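## Task

Take the label strip lying next to the box and slide it into the track over the network jacks until it reaches the stop, with the printed face outward and the text reading the right way up.

## Robot and tools

Robot: two arms, left_arm and right_arm, mounted facing each other across a table, each ending in a two-finger gripper. Each arm has six joints plus the fingers. Everywhere (rows, Joint positions, velocities, torques) the joints come in this order: wrist yaw, shoulder, wrist pitch, wrist roll, elbow, waist. Stated ranges in rad: waist -3.054..3.054, shoulder 0.000..3.142, elbow 0.000..2.356, wrist pitch -1.571..1.571, wrist yaw -1.571..1.571, wrist roll -3.142..3.142. A real end may differ by up to 0.028 rad.

Frame: all hand positions, orientations and velocities are in the scene frame. Origin at table centre, table surface at z = +0.020 m, +z upward, left_arm's base on the +y side (unrelated to image left/right). end_effector_position (m) is the point between the fingers, roughly 3 to 4 cm back from the tips; fingers point along the gripper's +x and close along its y. Only the final 1.5 cm of each finger's inner face is flat. Reported hand pose can be off by a few cm, more at long reach.

The row: every motion command is one row of 14 numbers, each in [-1, 1], always covering both arms: left_arm's six joint values then its opening, then right_arm's six joint values then its opening. Joint values are offsets, not poses: they are added to the arm's Joint targets as they stood when the action (or move) began, scaled so 1.0 equals 0.9615 rad for waist, shoulder and elbow, 1.713 rad for wrist pitch, 1.767 for wrist yaw, 1.728 for wrist roll. Zero means keep the current targets. The opening is absolute: +1 fully open, about -0.78 where empty fingers touch, below that no further closing. A 0 opening is a real command, so to leave a gripper alone repeat its current value (see Tool commands). Closing fully takes at least about 0.6 s.

execute_actions(actions, cameras): actions is a list of actions; each action is a table of 1 to 15 rows, one row per 1/30 s step, with the last row held out to 15 steps. Every action counts its offsets from the targets at its own start, so the same offset repeated keeps moving further. An action reaching more than 0.028 rad past a joint's range is refused for both arms; if the first one fails, or any is malformed, the whole call is rejected. An empty list just reports state and images.

move(target, speed, blend, opening_speed, blocking, cameras): target is one 14-number row or a list of up to 15 rows; every row's offsets count from the same starting Joint targets. All joints travel in sync along a joint path (hand path curves), at least 0.5 s, at most 10 s. speed is the top rad/s of the joint with farthest to go, 0.01 to 2, default 0.5, single value or one per target. blend (rad) rounds corners between list targets; 0 stops at each. opening_speed (0.2 or more, scale units per second) ramps the fingers. Finger values of later rows are applied only once all arms pause at that row. blocking=false returns after about 0.5 s while motion continues. It avoids nothing, including the other arm. Result adds a move: line (done, off_target, moving, held, fault, limits=held, and worst joint error per arm over 0.03 rad).

wait(seconds 0 to 10): lets time pass holding commands; a running move continues. stop(): brakes a running move; needs stopping distance. zoom_image(camera, region [x0,y0,x1,y1] in pixels, at most 504x504): closer look at the newest image of cam_high, cam_low, cam_left_wrist or cam_right_wrist. finished_scene(scene 1 or 2): ends the scene irrevocably; the goal must remain met without the robot.

Result lines: Joint positions (rad, last value finger gap in m, 0.080 open), Joint velocities (or "within noise"), Joint targets (base for next offsets), Tool commands, grip_measured (finger opening on command scale, about 1 mm error; under a hard squeeze up to 0.067 narrower than the part), grip_effort_n (motor effort, negative closing, not pad force), Joint torques and External joint torques (push toward larger angle lowers the reading), Wrist depth (7x7 grid of mm per wrist camera, 70 to 1000, "-" no value), and camera calibration. Warnings: "joint sent to its limit", "joint command not followed" (clearance check altered targets), blocked (arm stopped by an object; it holds), TORQUE FAULT (10 s stop), MOTOR HOT at 50 °C, OVER-TEMPERATURE FAULT at 95 °C.

Motion limits: each step a joint's target may lead its measured angle by only about 0.21 rad (0.267 wrist yaw, 0.228 wrist roll), and targets placing the hand over 70 mm from its current position are scaled back, so big offsets need several actions. Contact torque load limits (N m): waist 17.2, shoulder 21.3, elbow 21.3, wrist pitch 5.61, wrist yaw 5.59, wrist roll 5.24; held weight counts.

Gripping: close to about 0.08 below the grip_measured reading at first contact for full force. Thinking time advances the scene; a held load or stretched arm heats motors. Parts may be tugged occasionally.

Avoid: dropping parts, releasing moving parts, anything leaving the table, fast impacts, heavy pressing, and arm-to-arm collisions, which can fail the scene. To end a push, command targets back behind the measured positions.

Each tool is called after "Request:" as a command line: name --argument value for each argument, lists and objects as JSON in quotes; but a table of rows of numbers goes row by row, as --pt "numbers of a row", without its own name.

## Session

Request:
execute_actions --actions '[]'

Request:
zoom_image --camera "cam_high" --region '[200, 200, 450, 420]'

Scene clock: 0.00 s.
left_arm: end_effector_position=(-0.0443, +0.2618, +0.3465) grip_measured=+1.000 grip_effort_n=n/a end_effector_quat_wxyz=(+0.589, +0.411, -0.074, -0.692) | right_arm: end_effector_position=(+0.0731, -0.3152, +0.2110) grip_measured=+0.992 grip_effort_n=n/a end_effector_quat_wxyz=(+0.644, -0.412, +0.498, +0.408)
Joint names: [wrist yaw, shoulder, wrist pitch, wrist roll, elbow, waist]
Joint positions: left_arm=[-0.436 0.645 -0.976 0.473 1.061 -0.447 0.08] | right_arm=[0.086 0.984 -1.393 -0.226 0.994 -0.544 0.08]
Joint velocities: within noise
Joint torques (N m): no reading
External joint torques (N m): no reading
Motor temperatures (°C): left_arm=[25 21 33 24 26 22] | right_arm=[24 25 29 26 26 23]
Heat: left arm: hottest wrist pitch 33 °C (+0.0 °C/min); right arm: hottest wrist pitch 29 °C (+0.0 °C/min).
Wrist depth (mm): cam_left_wrist=[186 198 207 199 238 266 420 / 209 220 224 227 267 309 396 / - 249 228 291 321 359 368 / - - 323 345 391 377 346 / - 84 565 507 426 97 84 / - - 550 472 406 366 78 / - 76 514 442 376 342 78] | cam_right_wrist=[218 224 232 240 248 258 271 / 224 231 238 249 259 271 280 / 234 241 250 259 269 280 293 / 242 249 259 270 282 292 289 / 249 92 269 281 283 93 292 / - 86 275 272 282 96 80 / - 258 234 283 320 335 79]
Joint targets: left_arm=[-0.436 0.644 -0.975 0.473 1.063 -0.447] | right_arm=[0.086 0.984 -1.393 -0.226 0.993 -0.544]
Tool commands: left_gripper/opening=+1.0 right_gripper/opening=+0.991984
camera_calibration:
cam_left_wrist: T_world_to_cam=[[-0.735721, 0.278004, -0.617599, 0.119028], [0.591012, 0.708882, -0.384955, -0.00233507], [0.330786, -0.648228, -0.685843, 0.498968], [0, 0, 0, 1]] pos_world=[-0.0761002, 0.29201, 0.414827]
cam_right_wrist: T_world_to_cam=[[0.914878, -0.364326, 0.173966, -0.212241], [-0.396498, -0.891991, 0.217121, -0.27365], [0.0760727, -0.267616, -0.960518, 0.18958], [0, 0, 0, 1]] pos_world=[0.0712512, -0.270684, 0.278433]

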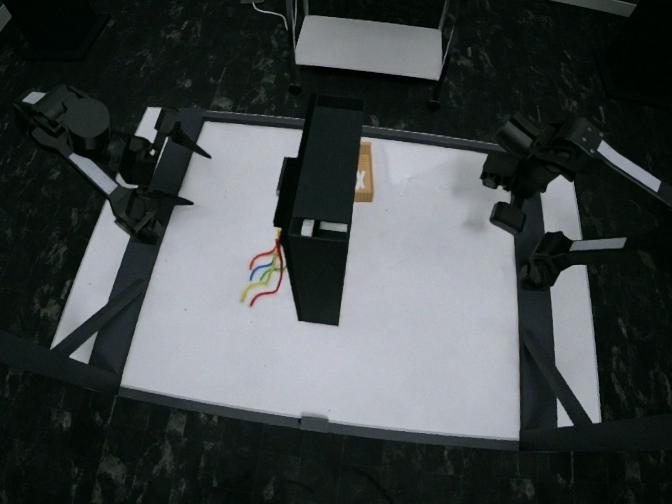

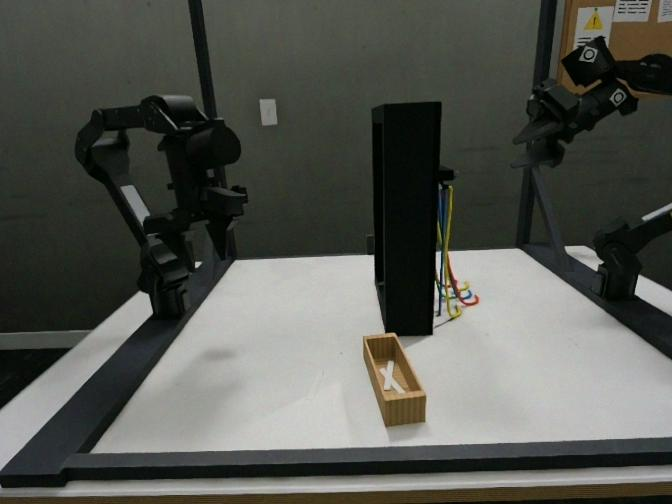

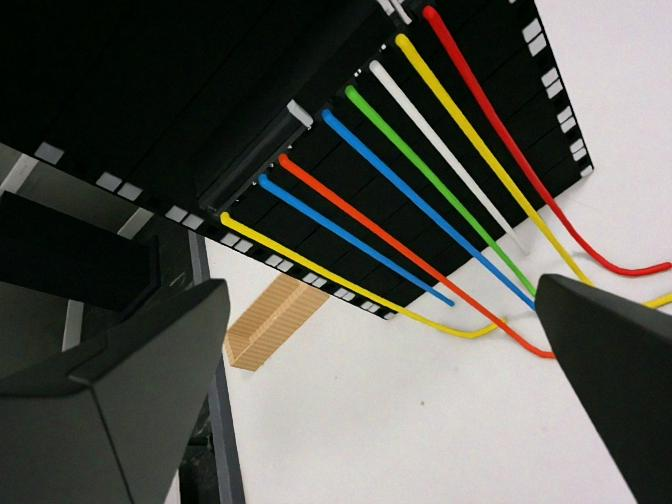

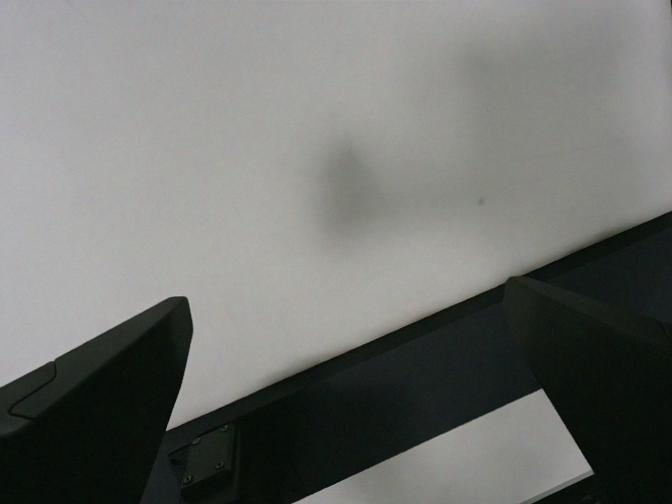

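Scaled by 2.016.

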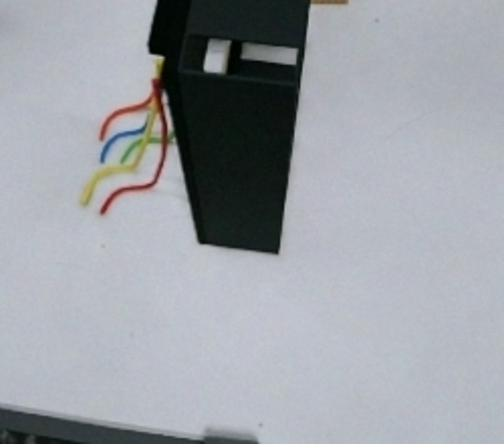

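Request:
zoom_image --camera "cam_low" --region '[280, 300, 500, 450]'

Request:
zoom_image --camera "cam_high" --region '[260, 80, 420, 220]'

Request:
zoom_image --camera "cam_left_wrist" --region '[180, 0, 460, 400]'

Request:
zoom_image --camera "cam_low" --region '[360, 90, 480, 350]'

Scaled by 2.291.

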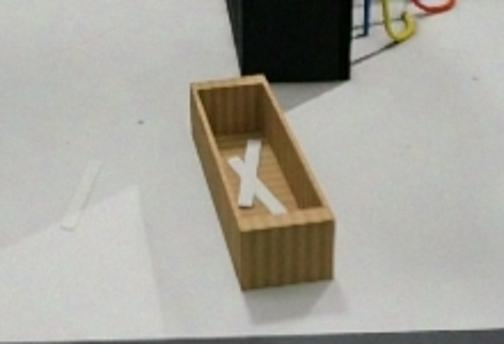

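Scaled by 3.150.

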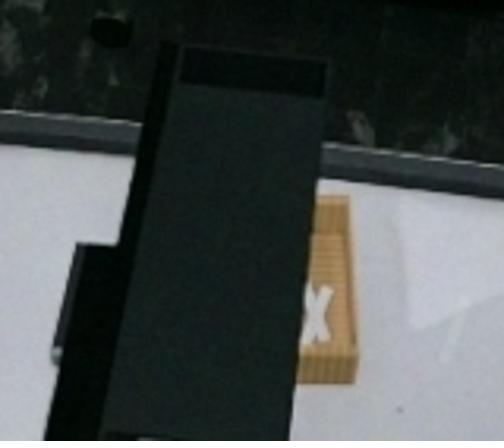

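Scaled by 1.260.

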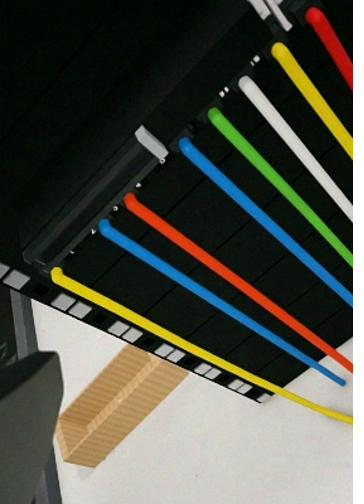

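Scaled by 1.938.

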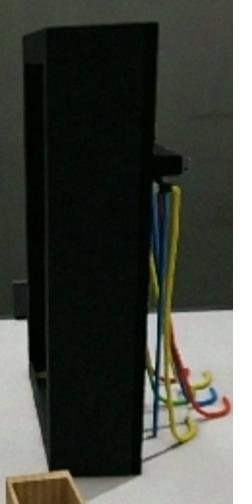

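Request:
move --target '[0.39, 0.0312, 0.3558, -0.5914, -0.3188, 0.5965, 1, -0.0487, 0.0166, 0.5505, 0.1308, -0.2527, -0.0624, 0.99]' --speed 0.8 --cameras '["cam_right_wrist"]'

Request:
move --target '[0.39, 0.0312, 0.3558, -0.5914, -0.3188, 0.5965, 1, 0, 0, 0, 0, 0, 0, 0.99]' --speed 0.8

Scene clock: 69.47 s.
Motor temperatures (°C): left_arm=[25 21 38 24 32 22] | right_arm=[24 25 30 26 29 23]
Heat: left arm: hottest wrist pitch 38 °C (+4.0 °C/min); right arm: hottest wrist pitch 30 °C (+1.0 °C/min).
move: done
camera_calibration:
cam_right_wrist: T_world_to_cam=[[0.786589, -0.617265, 0.0161804, -0.237189], [-0.538572, -0.698656, -0.470977, 0.0716476], [0.302022, 0.361751, -0.881997, 0.304479], [0, 0, 0, 1]]
Images, in order: cam_right_wrist.

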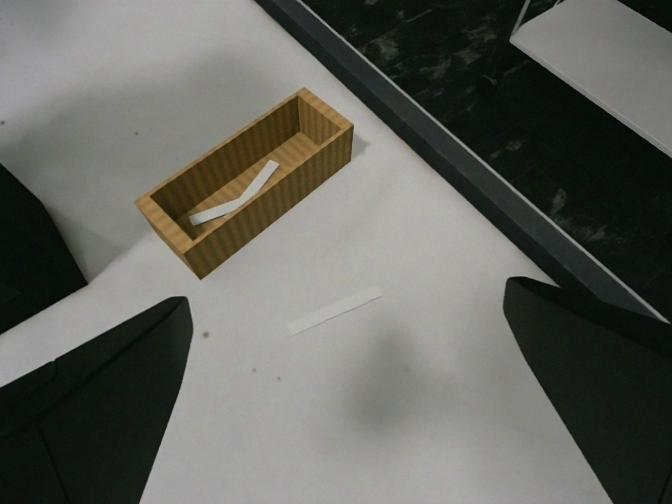

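Scene clock: 71.37 s.
left_arm: end_effector_position=(+0.0286, +0.1997, +0.3135) grip_measured=+1.000 grip_effort_n=-1.2 end_effector_quat_wxyz=(+0.431, -0.430, +0.559, -0.562) | right_arm: end_effector_position=(+0.1481, -0.1995, +0.2271) grip_measured=+0.992 grip_effort_n=-12.8 end_effector_quat_wxyz=(+0.833, -0.160, +0.296, +0.439)
Joint positions: left_arm=[0.937 0.701 0.241 -1.568 0.462 0.696 0.08] | right_arm=[0.004 0.995 -0.452 -0.005 0.76 -0.601 0.08]
Joint torques (N m): left_arm=[0.14 -0.28 1.81 0.02 5.7 0.41] | right_arm=[-0.18 -2.98 1.44 0.17 6.13 -0.28]
External joint torques (N m): left_arm=[0.15 0.65 0.41 -0.03 -0.84 0.41] | right_arm=[-0.17 -0.19 -0.12 0.16 -0.88 -0.3]
Wrist depth (mm): cam_left_wrist=[167 164 163 161 161 159 158 / 188 178 178 171 178 177 179 / 203 200 200 187 200 198 793 / 240 238 229 205 230 226 - / 228 85 237 230 269 104 83 / - - - - - - 78 / - 76 - - - - 78] | cam_right_wrist=[425 424 430 423 - - - / 379 384 385 375 - - - / 343 347 330 343 350 - - / 294 312 310 324 324 317 - / 296 92 294 296 297 93 299 / - 86 273 273 275 96 80 / - 246 253 254 256 257 79]
Joint targets: left_arm=[0.942 0.704 0.244 -1.571 0.450 0.700] | right_arm=[0.000 1.000 -0.450 0.000 0.750 -0.604]
move: done
camera_calibration:
cam_left_wrist: T_world_to_cam=[[-0.0371302, -0.0214589, 0.99908, -0.297466], [-0.77082, 0.636877, -0.0149678, -0.0767028], [-0.63597, -0.770667, -0.0401883, 0.261642], [0, 0, 0, 1]]
cam_right_wrist: T_world_to_cam=[[0.786771, -0.61704, 0.015914, -0.23705], [-0.538359, -0.698602, -0.471301, 0.0717743], [0.301929, 0.362238, -0.881829, 0.304586], [0, 0, 0, 1]]

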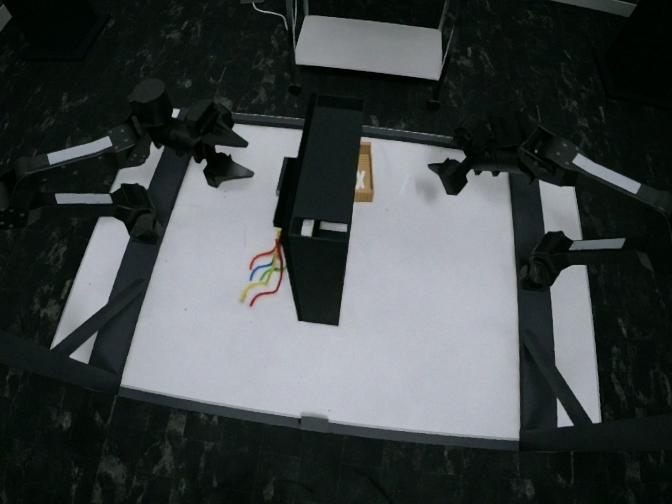

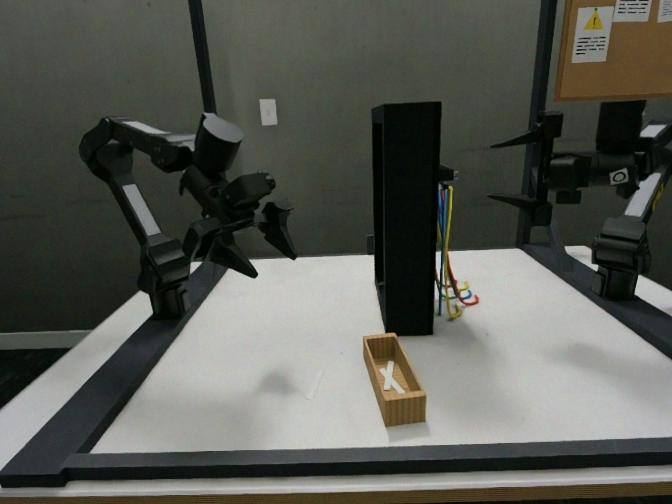

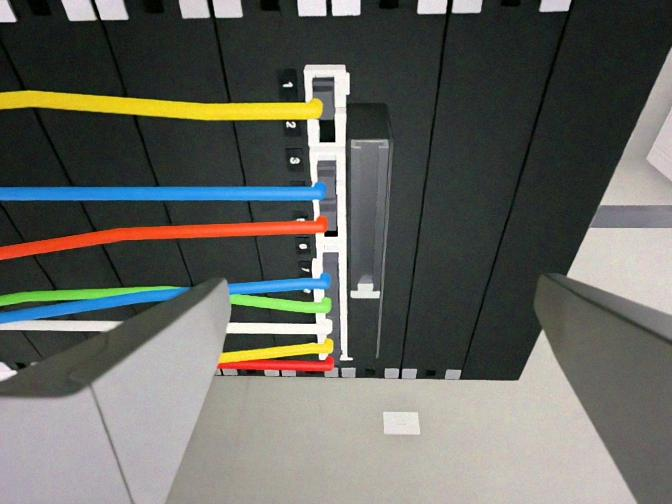

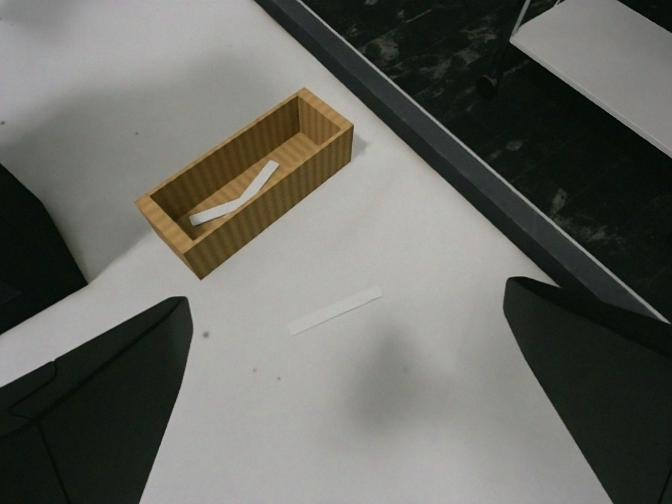

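Request:
zoom_image --camera "cam_right_wrist" --region '[270, 270, 400, 350]'

Request:
zoom_image --camera "cam_left_wrist" --region '[280, 60, 440, 370]'

Request:
zoom_image --camera "cam_left_wrist" --region '[335, 95, 405, 165]'

Request:
zoom_image --camera "cam_right_wrist" --region '[180, 150, 290, 240]'

Scaled by 3.877.

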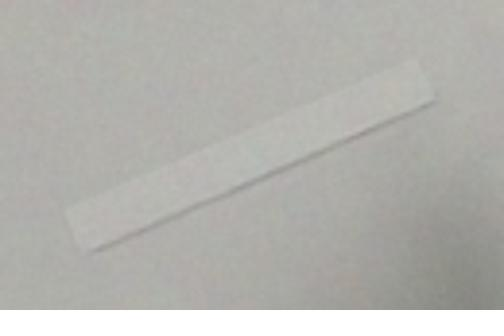

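Scaled by 1.626.

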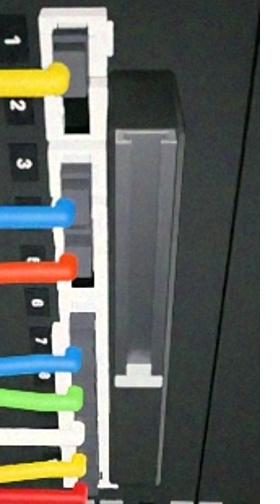

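Scaled by 7.200.

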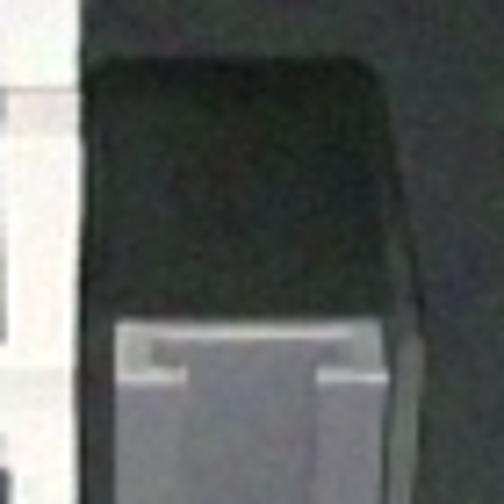

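Scaled by 4.582.

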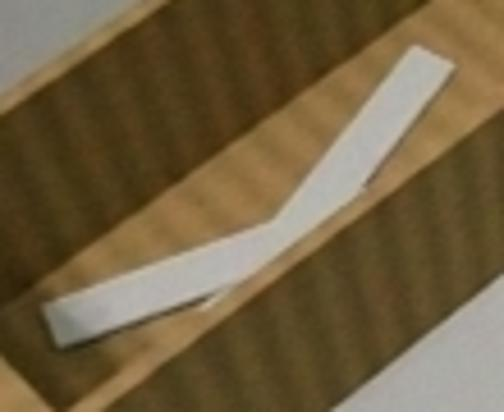

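Request:
move --target '[0, 0, 0, 0, 0, 0, 1, 0, 1.0, -0.4178, 0.6887, 0.9151, -0.0097, 0.99]' --speed 0.9 --cameras '["cam_right_wrist"]'

Request:
zoom_image --camera "cam_right_wrist" --region '[240, 120, 440, 320]'

Scene clock: 153.00 s.
left_arm: end_effector_position=(+0.0286, +0.1997, +0.3132) grip_measured=+1.000 grip_effort_n=-0.7 end_effector_quat_wxyz=(+0.431, -0.430, +0.560, -0.562) | right_arm: end_effector_position=(+0.2014, -0.1279, +0.1487) grip_measured=+0.992 grip_effort_n=-13.3 end_effector_quat_wxyz=(+0.717, +0.103, +0.687, -0.054)
Joint positions: left_arm=[0.937 0.701 0.241 -1.569 0.461 0.696 0.08] | right_arm=[0.004 1.949 -1.163 1.185 1.623 -0.61 0.08]
Joint torques (N m): left_arm=[0.13 -0.25 1.8 0.01 5.75 0.37] | right_arm=[-0.09 -8.21 0.15 0.17 6.98 -0.3]
External joint torques (N m): left_arm=[0.13 0.71 0.39 -0.04 -0.85 0.38] | right_arm=[-0.14 0.56 -0.29 0.18 1.11 -0.34]
Wrist depth (mm): cam_left_wrist=[168 163 162 161 160 159 158 / 188 179 177 165 178 177 179 / 204 202 200 185 201 199 812 / 240 238 236 193 230 226 - / 229 85 238 223 269 104 84 / - - - - - - 78 / - 76 - - - - 78] | cam_right_wrist=[163 164 164 163 164 164 165 / 164 174 173 174 174 174 175 / 151 182 185 185 185 185 186 / 195 175 197 197 198 199 198 / 193 92 209 212 215 93 208 / - 86 225 229 230 225 80 / - 237 249 250 251 251 79]
Joint targets: left_arm=[0.942 0.704 0.244 -1.571 0.450 0.700] | right_arm=[0.000 1.961 -1.166 1.190 1.630 -0.614]
move: done
camera_calibration:
cam_right_wrist: T_world_to_cam=[[-0.255524, -0.966639, -0.0178043, -0.0633225], [-0.905733, 0.232901, 0.354126, 0.183901], [-0.338165, 0.106614, -0.935028, 0.297534], [0, 0, 0, 1]]
Images, in order: cam_right_wrist.

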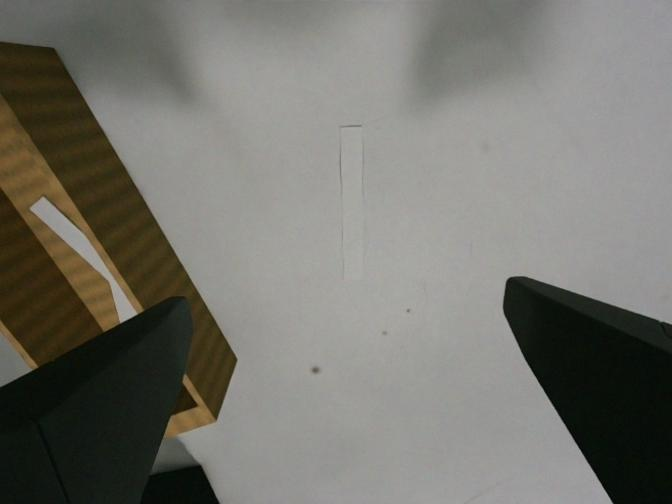

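Scaled by 2.520.

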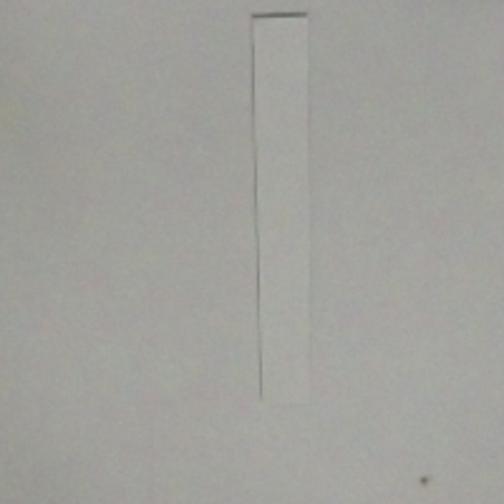

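Request:
move --target '[0, 0, 0, 0, 0, 0, 1, 0, 0.1165, 0.0771, 0.0058, -0.1179, 0.0125, 0.99]' --speed 0.3 --cameras '["cam_right_wrist"]'

Request:
zoom_image --camera "cam_right_wrist" --region '[240, 100, 440, 340]'

Scene clock: 178.70 s.
left_arm: end_effector_position=(+0.0285, +0.1997, +0.3132) grip_measured=+1.000 grip_effort_n=-0.7 end_effector_quat_wxyz=(+0.431, -0.430, +0.560, -0.562) | right_arm: end_effector_position=(+0.1987, -0.1277, +0.0826) grip_measured=+0.992 grip_effort_n=-13.3 end_effector_quat_wxyz=(+0.703, +0.078, +0.702, -0.082)
Joint positions: left_arm=[0.938 0.701 0.241 -1.569 0.461 0.696 0.08] | right_arm=[0.004 2.064 -1.035 1.195 1.524 -0.604 0.08]
Joint torques (N m): left_arm=[0.13 -0.21 1.8 0.02 5.76 0.37] | right_arm=[-0.09 -9.02 0.25 0.16 4.86 0.19]
External joint torques (N m): left_arm=[0.14 0.73 0.4 -0.03 -0.8 0.35] | right_arm=[-0.15 0.16 -0.06 0.16 -0.66 0.2]
Motor temperatures (°C): left_arm=[25 21 43 24 33 22] | right_arm=[24 28 31 26 30 23]
Heat: left arm: hottest wrist pitch 43 °C (+1.0 °C/min); right arm: hottest wrist pitch 31 °C (-1.0 °C/min).
Wrist depth (mm): cam_left_wrist=[168 164 162 161 160 159 157 / 188 179 177 165 178 177 179 / 202 201 201 179 200 199 797 / 241 240 234 190 229 226 - / 229 85 236 223 267 104 84 / - - - - - - 78 / - 76 - - - - 78] | cam_right_wrist=[- - 100 103 105 106 109 / 104 104 106 108 111 112 116 / - 112 114 117 119 122 123 / - 121 123 125 128 130 135 / - 93 132 135 138 94 141 / - 86 144 148 150 151 80 / - 142 155 162 167 170 79]
Joint targets: left_arm=[0.942 0.704 0.244 -1.571 0.450 0.700] | right_arm=[0.000 2.073 -1.033 1.200 1.517 -0.602]
move: done
camera_calibration:
cam_right_wrist: T_world_to_cam=[[-0.258143, -0.964136, 0.0616701, -0.0706913], [-0.886956, 0.261815, 0.380476, 0.202571], [-0.382977, 0.0435185, -0.922732, 0.23467], [0, 0, 0, 1]]
Images, in order: cam_right_wrist.

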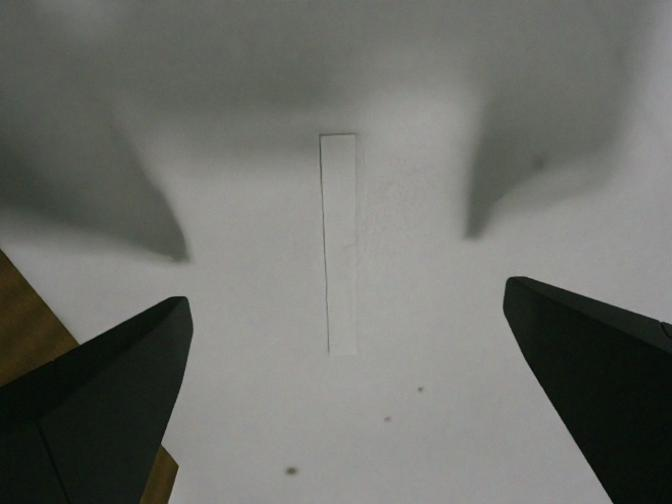

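Scaled by 2.100.

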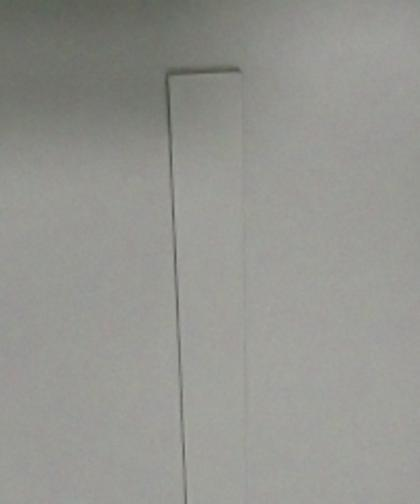

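Request:
move --target '[0, 0, 0, 0, 0, 0, 1, 0, 0.025, 0.0461, 0, -0.0541, 0, 0.99]' --speed 0.12 --cameras '["cam_right_wrist", "cam_low"]'

Request:
zoom_image --camera "cam_low" --region '[240, 300, 400, 420]'

Scene clock: 204.47 s.
left_arm: end_effector_position=(+0.0285, +0.1997, +0.3132) grip_measured=+1.000 grip_effort_n=-1.6 end_effector_quat_wxyz=(+0.431, -0.430, +0.560, -0.562) | right_arm: end_effector_position=(+0.1992, -0.1269, +0.0633) grip_measured=+0.992 grip_effort_n=-13.3 end_effector_quat_wxyz=(+0.704, +0.081, +0.701, -0.079)
Joint positions: left_arm=[0.938 0.701 0.241 -1.569 0.461 0.696 0.08] | right_arm=[0.003 2.084 -0.956 1.195 1.475 -0.604 0.08]
Joint torques (N m): left_arm=[0.12 -0.24 1.8 0.02 5.79 0.38] | right_arm=[-0.06 -8.52 0.29 0.16 4.55 0.21]
External joint torques (N m): left_arm=[0.12 0.77 0.37 -0.04 -0.87 0.37] | right_arm=[-0.12 0.65 -0.02 0.16 -0.83 0.22]
Wrist depth (mm): cam_left_wrist=[168 164 163 161 161 160 158 / 188 179 177 165 177 177 179 / 204 201 199 179 201 198 801 / 240 237 235 189 231 227 - / 228 85 238 224 267 104 83 / - - - - - - 78 / - 76 - - - - 78] | cam_right_wrist=[- 82 83 85 86 88 91 / - 88 89 91 91 94 95 / - 93 95 98 99 101 103 / - 99 102 103 105 108 110 / - 92 112 113 116 99 - / - 86 121 122 125 124 80 / - 125 129 134 138 142 79]
Joint targets: left_arm=[0.942 0.704 0.244 -1.571 0.450 0.700] | right_arm=[0.000 2.097 -0.954 1.200 1.465 -0.602]
move: done
camera_calibration:
cam_right_wrist: T_world_to_cam=[[-0.258779, -0.964466, 0.0532863, -0.068046], [-0.888625, 0.259329, 0.378278, 0.210286], [-0.378655, 0.0505387, -0.924157, 0.217081], [0, 0, 0, 1]]
Images, in order: cam_low, cam_right_wrist.

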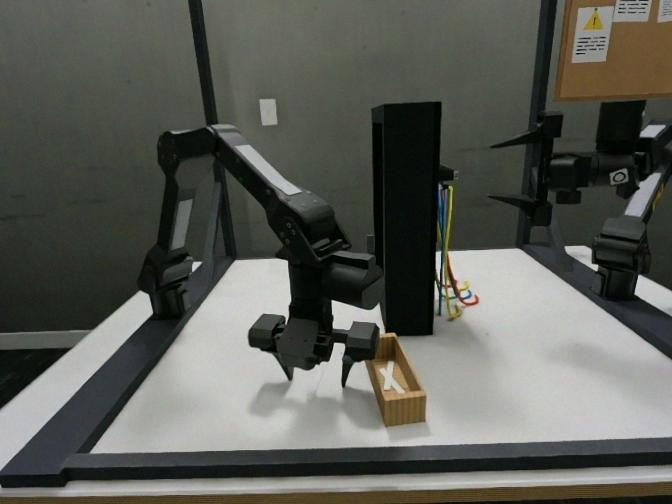

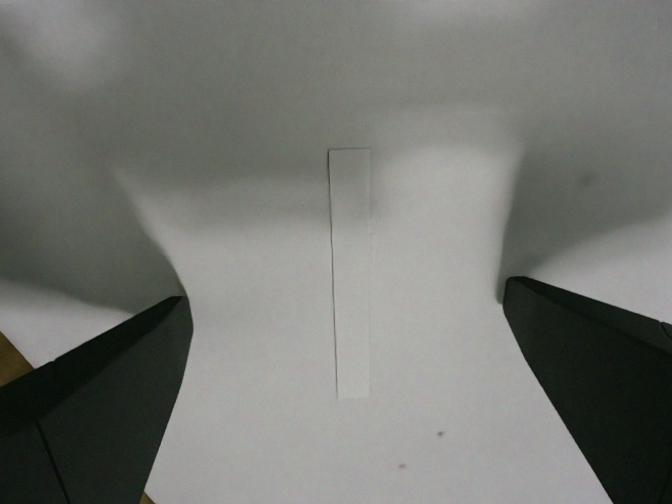

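Scaled by 3.150.

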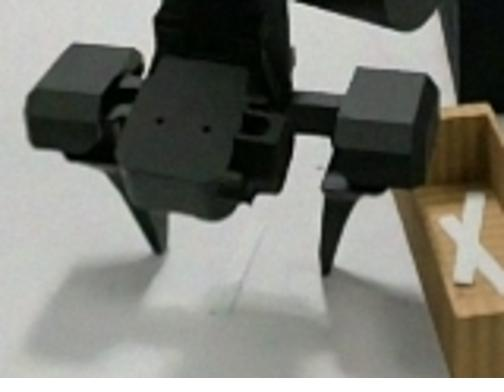

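Request:
move --target '[0, 0, 0, 0, 0, 0, 1, 0, 0.0057, 0.0082, 0, -0.0088, 0, 0.99]' --speed 0.05 --cameras '["cam_right_wrist", "cam_low"]'

Request:
zoom_image --camera "cam_low" --region '[270, 330, 370, 410]'

Request:
zoom_image --camera "cam_right_wrist" --region '[130, 240, 230, 340]'

Request:
zoom_image --camera "cam_right_wrist" --region '[460, 230, 560, 330]'

Scene clock: 216.20 s.
left_arm: end_effector_position=(+0.0285, +0.1997, +0.3132) grip_measured=+1.000 grip_effort_n=-1.2 end_effector_quat_wxyz=(+0.431, -0.430, +0.560, -0.562) | right_arm: end_effector_position=(+0.1989, -0.1271, +0.0618) grip_measured=+0.992 grip_effort_n=-13.3 end_effector_quat_wxyz=(+0.704, +0.082, +0.701, -0.079)
Joint positions: left_arm=[0.938 0.701 0.241 -1.569 0.461 0.696 0.08] | right_arm=[0.003 2.084 -0.949 1.195 1.468 -0.604 0.08]
Joint torques (N m): left_arm=[0.13 -0.26 1.81 0.01 5.83 0.37] | right_arm=[-0.06 -7.9 0.75 0.16 4.2 0.22]
External joint torques (N m): left_arm=[0.13 0.69 0.4 -0.04 -0.74 0.37] | right_arm=[-0.11 1.32 0.43 0.16 -1.19 0.18]
Wrist depth (mm): cam_left_wrist=[168 164 163 162 160 159 157 / 188 178 178 165 178 177 179 / 203 201 200 179 200 199 815 / 239 237 234 189 231 227 - / 226 85 236 230 269 104 84 / - - - - - - 77 / - 76 - - - - 78] | cam_right_wrist=[- 82 83 85 86 88 91 / - 88 89 91 91 94 94 / - 93 95 96 100 - 103 / - 99 102 103 105 108 109 / - 92 111 113 115 99 - / - 86 120 122 123 124 80 / - 124 129 133 137 140 79]
Joint targets: left_arm=[0.942 0.704 0.244 -1.571 0.450 0.700] | right_arm=[0.000 2.103 -0.940 1.200 1.456 -0.602]
move: done
camera_calibration:
cam_right_wrist: T_world_to_cam=[[-0.258794, -0.964527, 0.0520819, -0.0681731], [-0.888752, 0.258889, 0.378281, 0.210656], [-0.378346, 0.051609, -0.924225, 0.215762], [0, 0, 0, 1]]
Images, in order: cam_low, cam_right_wrist.

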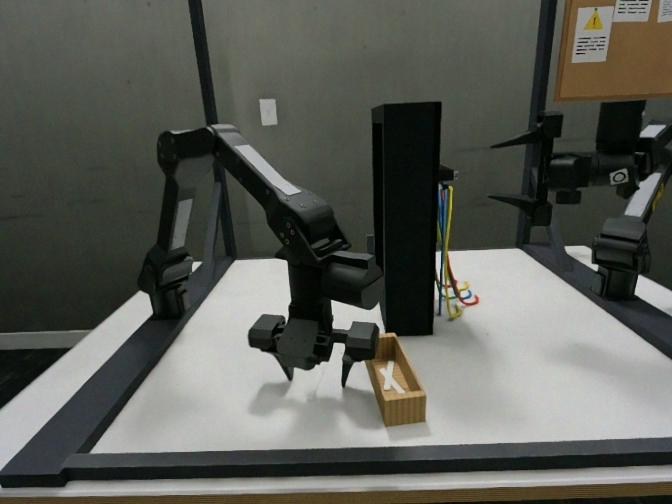

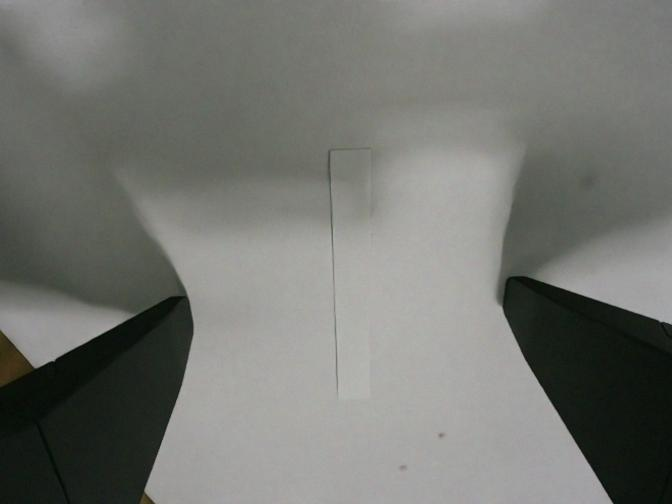

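Scaled by 5.040.

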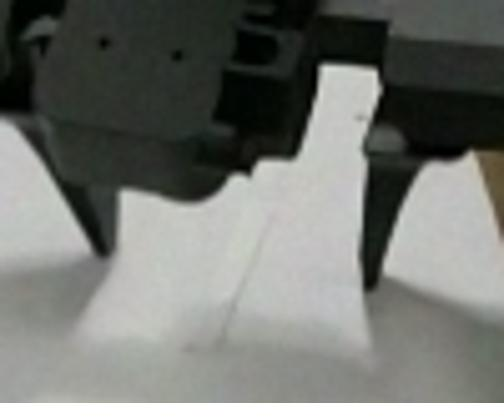

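Scaled by 5.040.

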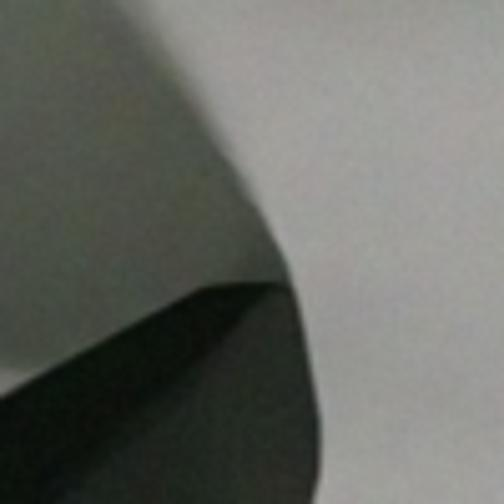

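Scaled by 5.040.

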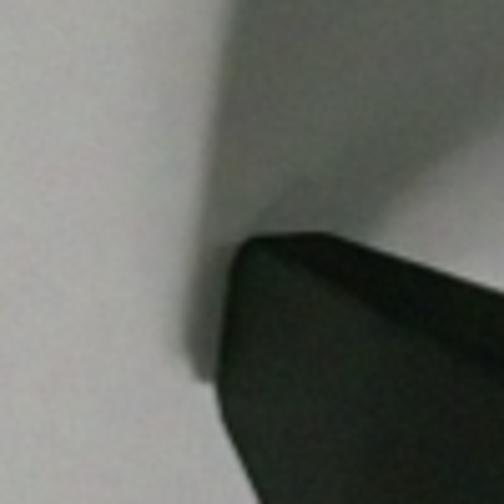

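Request:
move --target '[0, 0, 0, 0, 0, 0, 1, 0, -0.0034, -0.0055, 0, 0.0053, 0, 0.99]' --speed 0.05 --cameras '["cam_right_wrist"]'

Request:
zoom_image --camera "cam_right_wrist" --region '[460, 230, 560, 330]'

Scene clock: 226.33 s.
left_arm: end_effector_position=(+0.0285, +0.1997, +0.3132) grip_measured=+1.000 grip_effort_n=-1.6 end_effector_quat_wxyz=(+0.431, -0.430, +0.560, -0.562) | right_arm: end_effector_position=(+0.1989, -0.1273, +0.0618) grip_measured=+0.992 grip_effort_n=-13.3 end_effector_quat_wxyz=(+0.704, +0.081, +0.701, -0.079)
Joint positions: left_arm=[0.938 0.701 0.241 -1.569 0.461 0.696 0.08] | right_arm=[0.003 2.084 -0.95 1.195 1.468 -0.604 0.08]
Joint torques (N m): left_arm=[0.13 -0.24 1.8 0.01 5.83 0.36] | right_arm=[-0.07 -8.28 0.19 0.16 4.74 0.2]
External joint torques (N m): left_arm=[0.12 0.74 0.38 -0.04 -0.8 0.38] | right_arm=[-0.12 1.05 -0.13 0.16 -0.73 0.14]
Wrist depth (mm): cam_left_wrist=[168 164 162 161 160 159 157 / 188 178 178 165 178 176 180 / 203 200 200 178 199 199 791 / 241 239 234 190 229 226 - / 227 85 238 229 269 104 83 / - - - - - - 77 / - 76 - - - - 78] | cam_right_wrist=[- 82 83 85 86 88 91 / - 88 89 91 91 94 94 / - 93 95 96 100 - 102 / - 99 102 103 105 108 109 / - 92 112 113 115 99 - / - 86 120 121 124 124 80 / - 124 129 133 137 141 79]
Joint targets: left_arm=[0.942 0.704 0.244 -1.571 0.450 0.700] | right_arm=[0.000 2.100 -0.950 1.200 1.461 -0.602]
move: done
camera_calibration:
cam_right_wrist: T_world_to_cam=[[-0.258772, -0.964494, 0.0528, -0.0683745], [-0.888588, 0.259127, 0.378502, 0.210592], [-0.378745, 0.0510282, -0.924093, 0.21573], [0, 0, 0, 1]]
Images, in order: cam_right_wrist.

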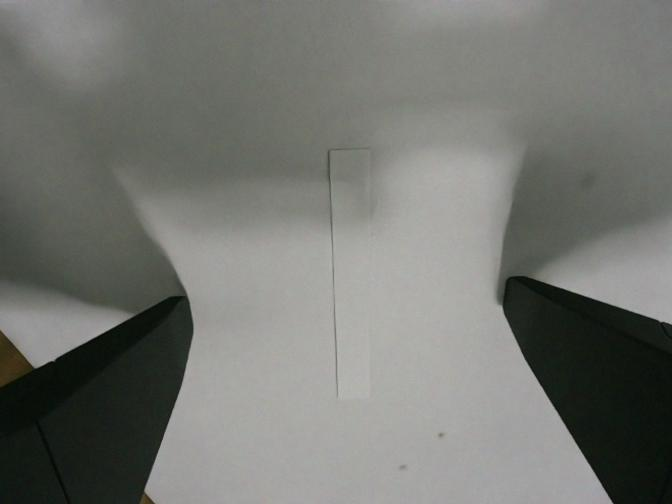

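Scaled by 5.040.

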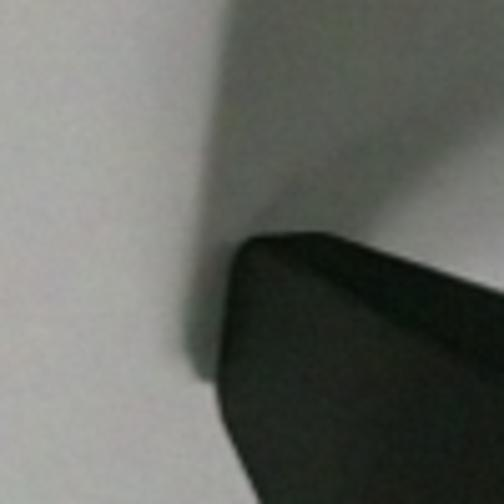

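Request:
move --target '[0, 0, 0, 0, 0, 0, 1, 0, 0, 0, 0, 0, 0, -0.72]' --opening_speed 0.5 --cameras '["cam_right_wrist"]'

Request:
zoom_image --camera "cam_right_wrist" --region '[270, 120, 430, 420]'

Scene clock: 234.83 s.
left_arm: end_effector_position=(+0.0285, +0.1997, +0.3132) grip_measured=+1.000 grip_effort_n=-1.2 end_effector_quat_wxyz=(+0.431, -0.430, +0.560, -0.562) | right_arm: end_effector_position=(+0.1986, -0.1257, +0.0618) grip_measured=-0.672 grip_effort_n=-83.5 end_effector_quat_wxyz=(+0.704, +0.083, +0.701, -0.076)
Joint positions: left_arm=[0.938 0.701 0.241 -1.569 0.461 0.696 0.08] | right_arm=[0 2.084 -0.944 1.195 1.468 -0.602 0.005]
Joint torques (N m): left_arm=[0.14 -0.24 1.8 0.02 5.78 0.37] | right_arm=[0.07 -8.27 -0.17 0.15 4.8 -0.03]
External joint torques (N m): left_arm=[0.13 0.72 0.39 -0.03 -0.81 0.38] | right_arm=[0.02 1 -0.52 0.15 -0.67 -0.02]
Wrist depth (mm): cam_left_wrist=[168 164 162 161 160 159 158 / 187 178 177 165 177 177 179 / 204 201 201 178 199 199 791 / 240 237 234 188 231 227 - / 226 85 238 230 270 104 84 / - - - - - - 77 / - 76 - - - - 78] | cam_right_wrist=[- 82 83 85 86 87 90 / - 88 89 91 91 93 94 / - 93 95 96 100 - 102 / - 100 102 103 105 108 108 / - 107 110 91 112 116 118 / - 115 - 94 - - - / - - - 131 - - -]
Joint targets: left_arm=[0.942 0.704 0.244 -1.571 0.450 0.700] | right_arm=[0.000 2.100 -0.950 1.200 1.461 -0.602]
move: done
camera_calibration:
cam_right_wrist: T_world_to_cam=[[-0.256951, -0.965287, 0.0468814, -0.0669936], [-0.889396, 0.255171, 0.379292, 0.20954], [-0.378088, 0.0557635, -0.924089, 0.216015], [0, 0, 0, 1]]
Images, in order: cam_right_wrist.

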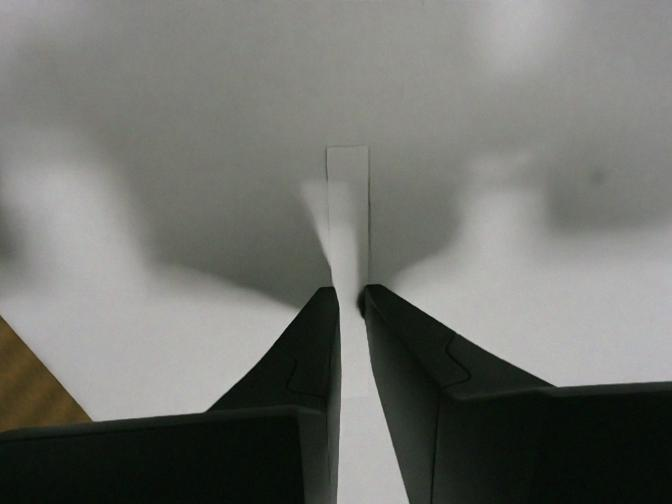

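Scaled by 1.680.

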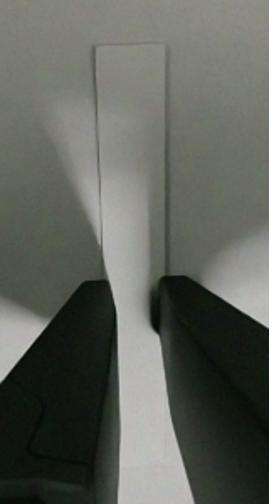

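Request:
move --target '[0, 0, 0, 0, 0, 0, 1, 0, -0.0468, -0.073, 0, 0.0978, 0, -0.72]' --speed 0.12 --cameras '["cam_right_wrist", "cam_low"]'

Request:
zoom_image --camera "cam_right_wrist" --region '[270, 120, 430, 420]'

Request:
zoom_image --camera "cam_low" --region '[270, 320, 370, 410]'

Scene clock: 244.27 s.
left_arm: end_effector_position=(+0.0285, +0.1997, +0.3132) grip_measured=+1.000 grip_effort_n=-2.1 end_effector_quat_wxyz=(+0.431, -0.430, +0.560, -0.562) | right_arm: end_effector_position=(+0.1971, -0.1278, +0.0887) grip_measured=-0.672 grip_effort_n=-83.5 end_effector_quat_wxyz=(+0.700, +0.074, +0.705, -0.085)
Joint positions: left_arm=[0.938 0.701 0.241 -1.569 0.461 0.696 0.08] | right_arm=[0 2.063 -1.073 1.195 1.549 -0.602 0.005]
Joint torques (N m): left_arm=[0.12 -0.22 1.81 0.02 5.79 0.4] | right_arm=[0.07 -11.15 -0.01 0.16 6.57 0.03]
External joint torques (N m): left_arm=[0.12 0.66 0.43 -0.03 -0.73 0.41] | right_arm=[0.02 -1.91 -0.3 0.16 1 0.03]
Wrist depth (mm): cam_left_wrist=[168 164 162 161 160 159 158 / 188 178 177 165 177 176 179 / 204 202 199 178 199 199 792 / 240 237 234 188 230 226 - / 227 85 237 229 269 104 84 / - - - - - - 77 / - 76 - - - - 78] | cam_right_wrist=[- 102 107 108 110 112 115 / 108 110 112 114 116 120 123 / 116 117 118 122 127 130 132 / 124 126 130 127 135 140 144 / 132 135 137 91 145 150 154 / - 143 - 79 - - - / - - - 166 - - -]
Joint targets: left_arm=[0.942 0.704 0.244 -1.571 0.450 0.700] | right_arm=[0.000 2.055 -1.075 1.200 1.555 -0.602]
move: done
camera_calibration:
cam_right_wrist: T_world_to_cam=[[-0.256038, -0.963955, 0.0723604, -0.0729913], [-0.883528, 0.263732, 0.387071, 0.197841], [-0.392203, 0.0351726, -0.919206, 0.240095], [0, 0, 0, 1]]
Images, in order: cam_low, cam_right_wrist.

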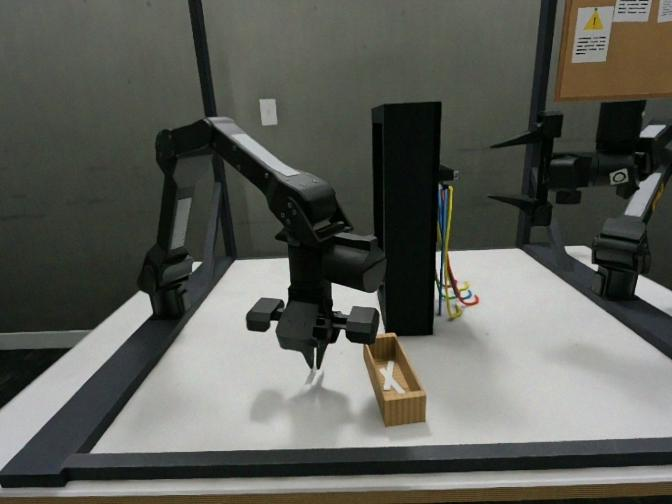

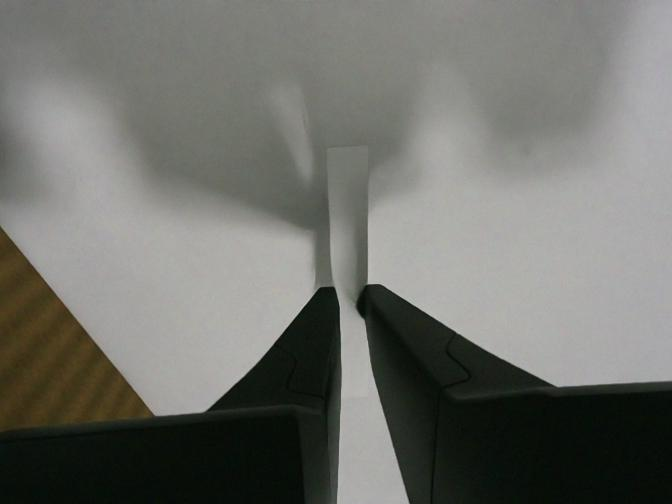

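Scaled by 1.680.

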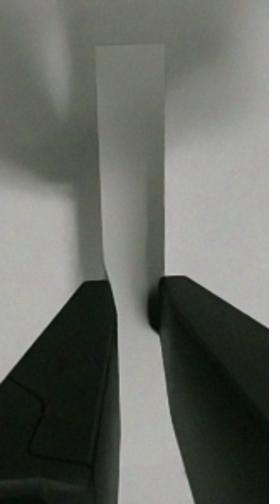

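Scaled by 5.040.

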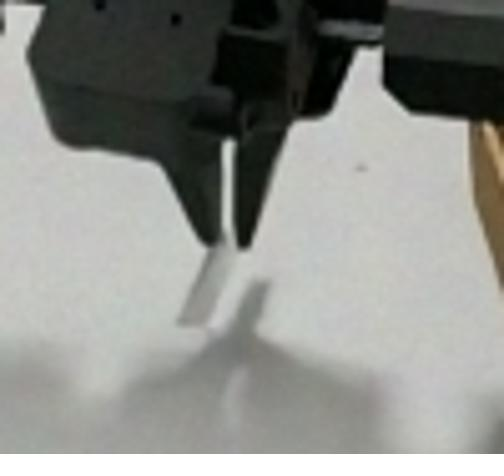

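Request:
move --target '[0, 0, 0, 0, 0, 0, 1, -0.1, -0.1092, 0.1022, 0, 0.1508, 0, -0.75]' --speed 0.3 --cameras '[]'

Request:
move --target '[0.0576, 0.79, 0.2742, 0, 0.3119, 0.3773, 1, -0.2716, -0.2012, 0.9366, 0.2147, -0.6843, -0.0568, -0.75]' --speed 0.6

Scene clock: 289.47 s.
Motor temperatures (°C): left_arm=[25 21 43 24 33 22] | right_arm=[24 33 30 26 31 23]
move: done

Scene clock: 292.70 s.
left_arm: end_effector_position=(+0.2233, +0.1601, +0.2865) grip_measured=+1.000 grip_effort_n=-1.6 end_effector_quat_wxyz=(+0.500, -0.501, +0.503, -0.497) | right_arm: end_effector_position=(+0.2000, -0.0052, +0.2844) grip_measured=-0.672 grip_effort_n=-83.5 end_effector_quat_wxyz=(+0.501, +0.498, +0.503, +0.497)
Joint positions: left_arm=[1.039 1.456 0.711 -1.569 0.734 1.059 0.08] | right_arm=[-0.653 1.766 0.702 1.566 1.052 -0.653 0.005]
Joint torques (N m): left_arm=[0.13 -4.25 1.75 0.03 8.39 0.29] | right_arm=[-0.16 -10.03 1.5 0.1 5.7 -0.34]
External joint torques (N m): left_arm=[0.12 0.9 0.38 -0.02 2.4 0.3] | right_arm=[-0.16 -2.04 -0.11 0.16 -0.79 -0.34]
Wrist depth (mm): cam_left_wrist=[343 473 - - - - - / 344 487 798 283 294 - - / 304 482 304 262 278 - - / 311 492 728 - - - - / 351 84 843 - - 97 83 / - - 259 270 270 272 77 / - 76 236 231 231 228 78] | cam_right_wrist=[- - - 266 - 468 344 / - - 269 279 266 492 350 / - - 385 395 680 508 355 / - - 513 592 595 517 362 / - - 538 91 588 535 371 / - - - 79 - - - / - - - - - - -]
Joint targets: left_arm=[1.044 1.464 0.714 -1.571 0.750 1.063] | right_arm=[-0.657 1.756 0.705 1.571 1.042 -0.656]
move: done
camera_calibration:
cam_left_wrist: T_world_to_cam=[[-0.0188165, -0.036871, 0.999143, -0.265778], [-0.909443, 0.415825, -0.00178217, 0.160732], [-0.415402, -0.908697, -0.0413564, 0.327064], [0, 0, 0, 1]]
cam_right_wrist: T_world_to_cam=[[-0.0367832, -0.0662178, -0.997127, 0.296737], [-0.921747, -0.383207, 0.0594507, 0.189788], [-0.386042, 0.921286, -0.0469405, 0.172089], [0, 0, 0, 1]]

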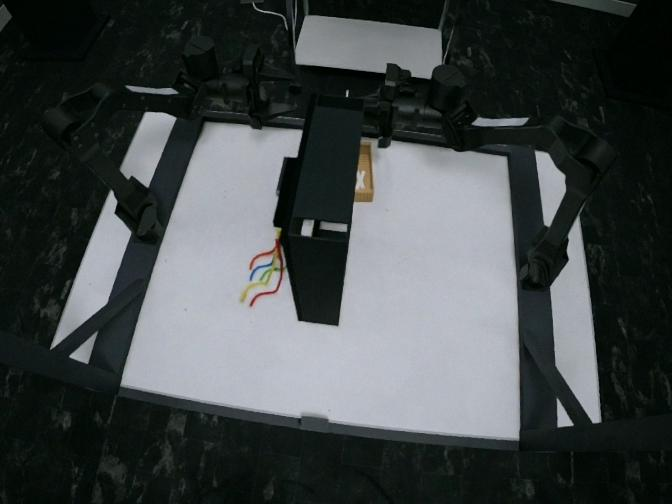

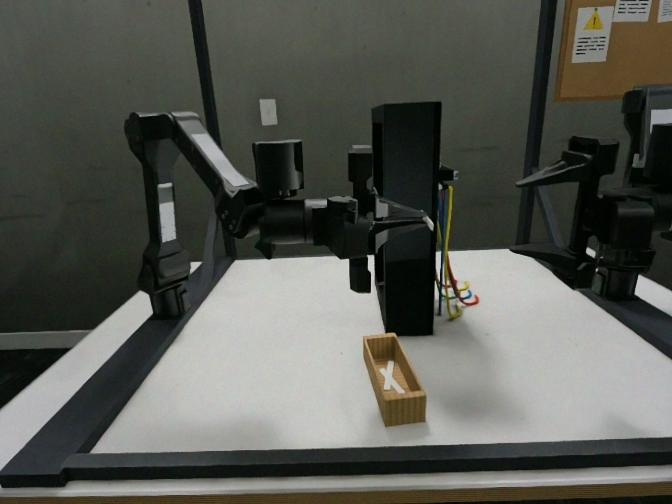

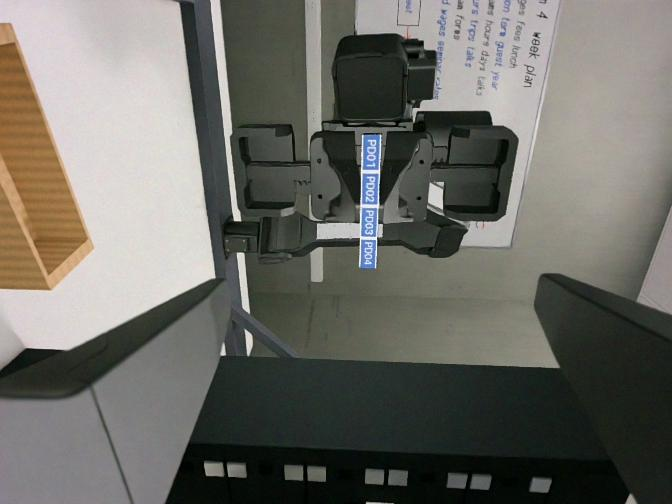

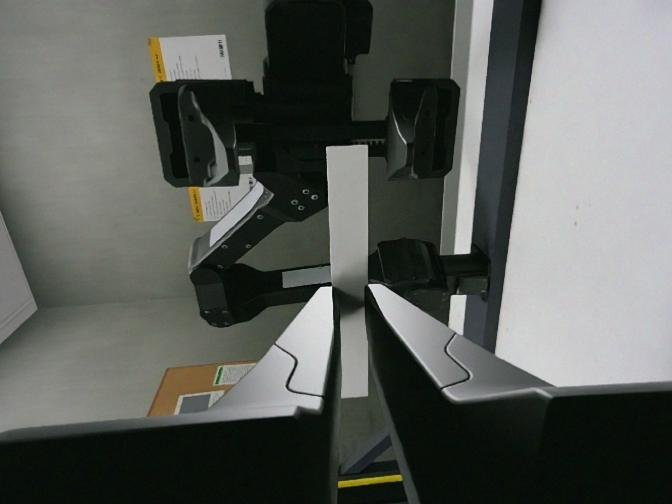

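Request:
zoom_image --camera "cam_left_wrist" --region '[300, 110, 450, 290]'

Scaled by 2.800.

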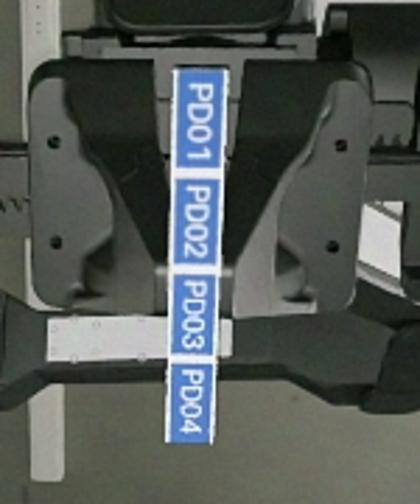

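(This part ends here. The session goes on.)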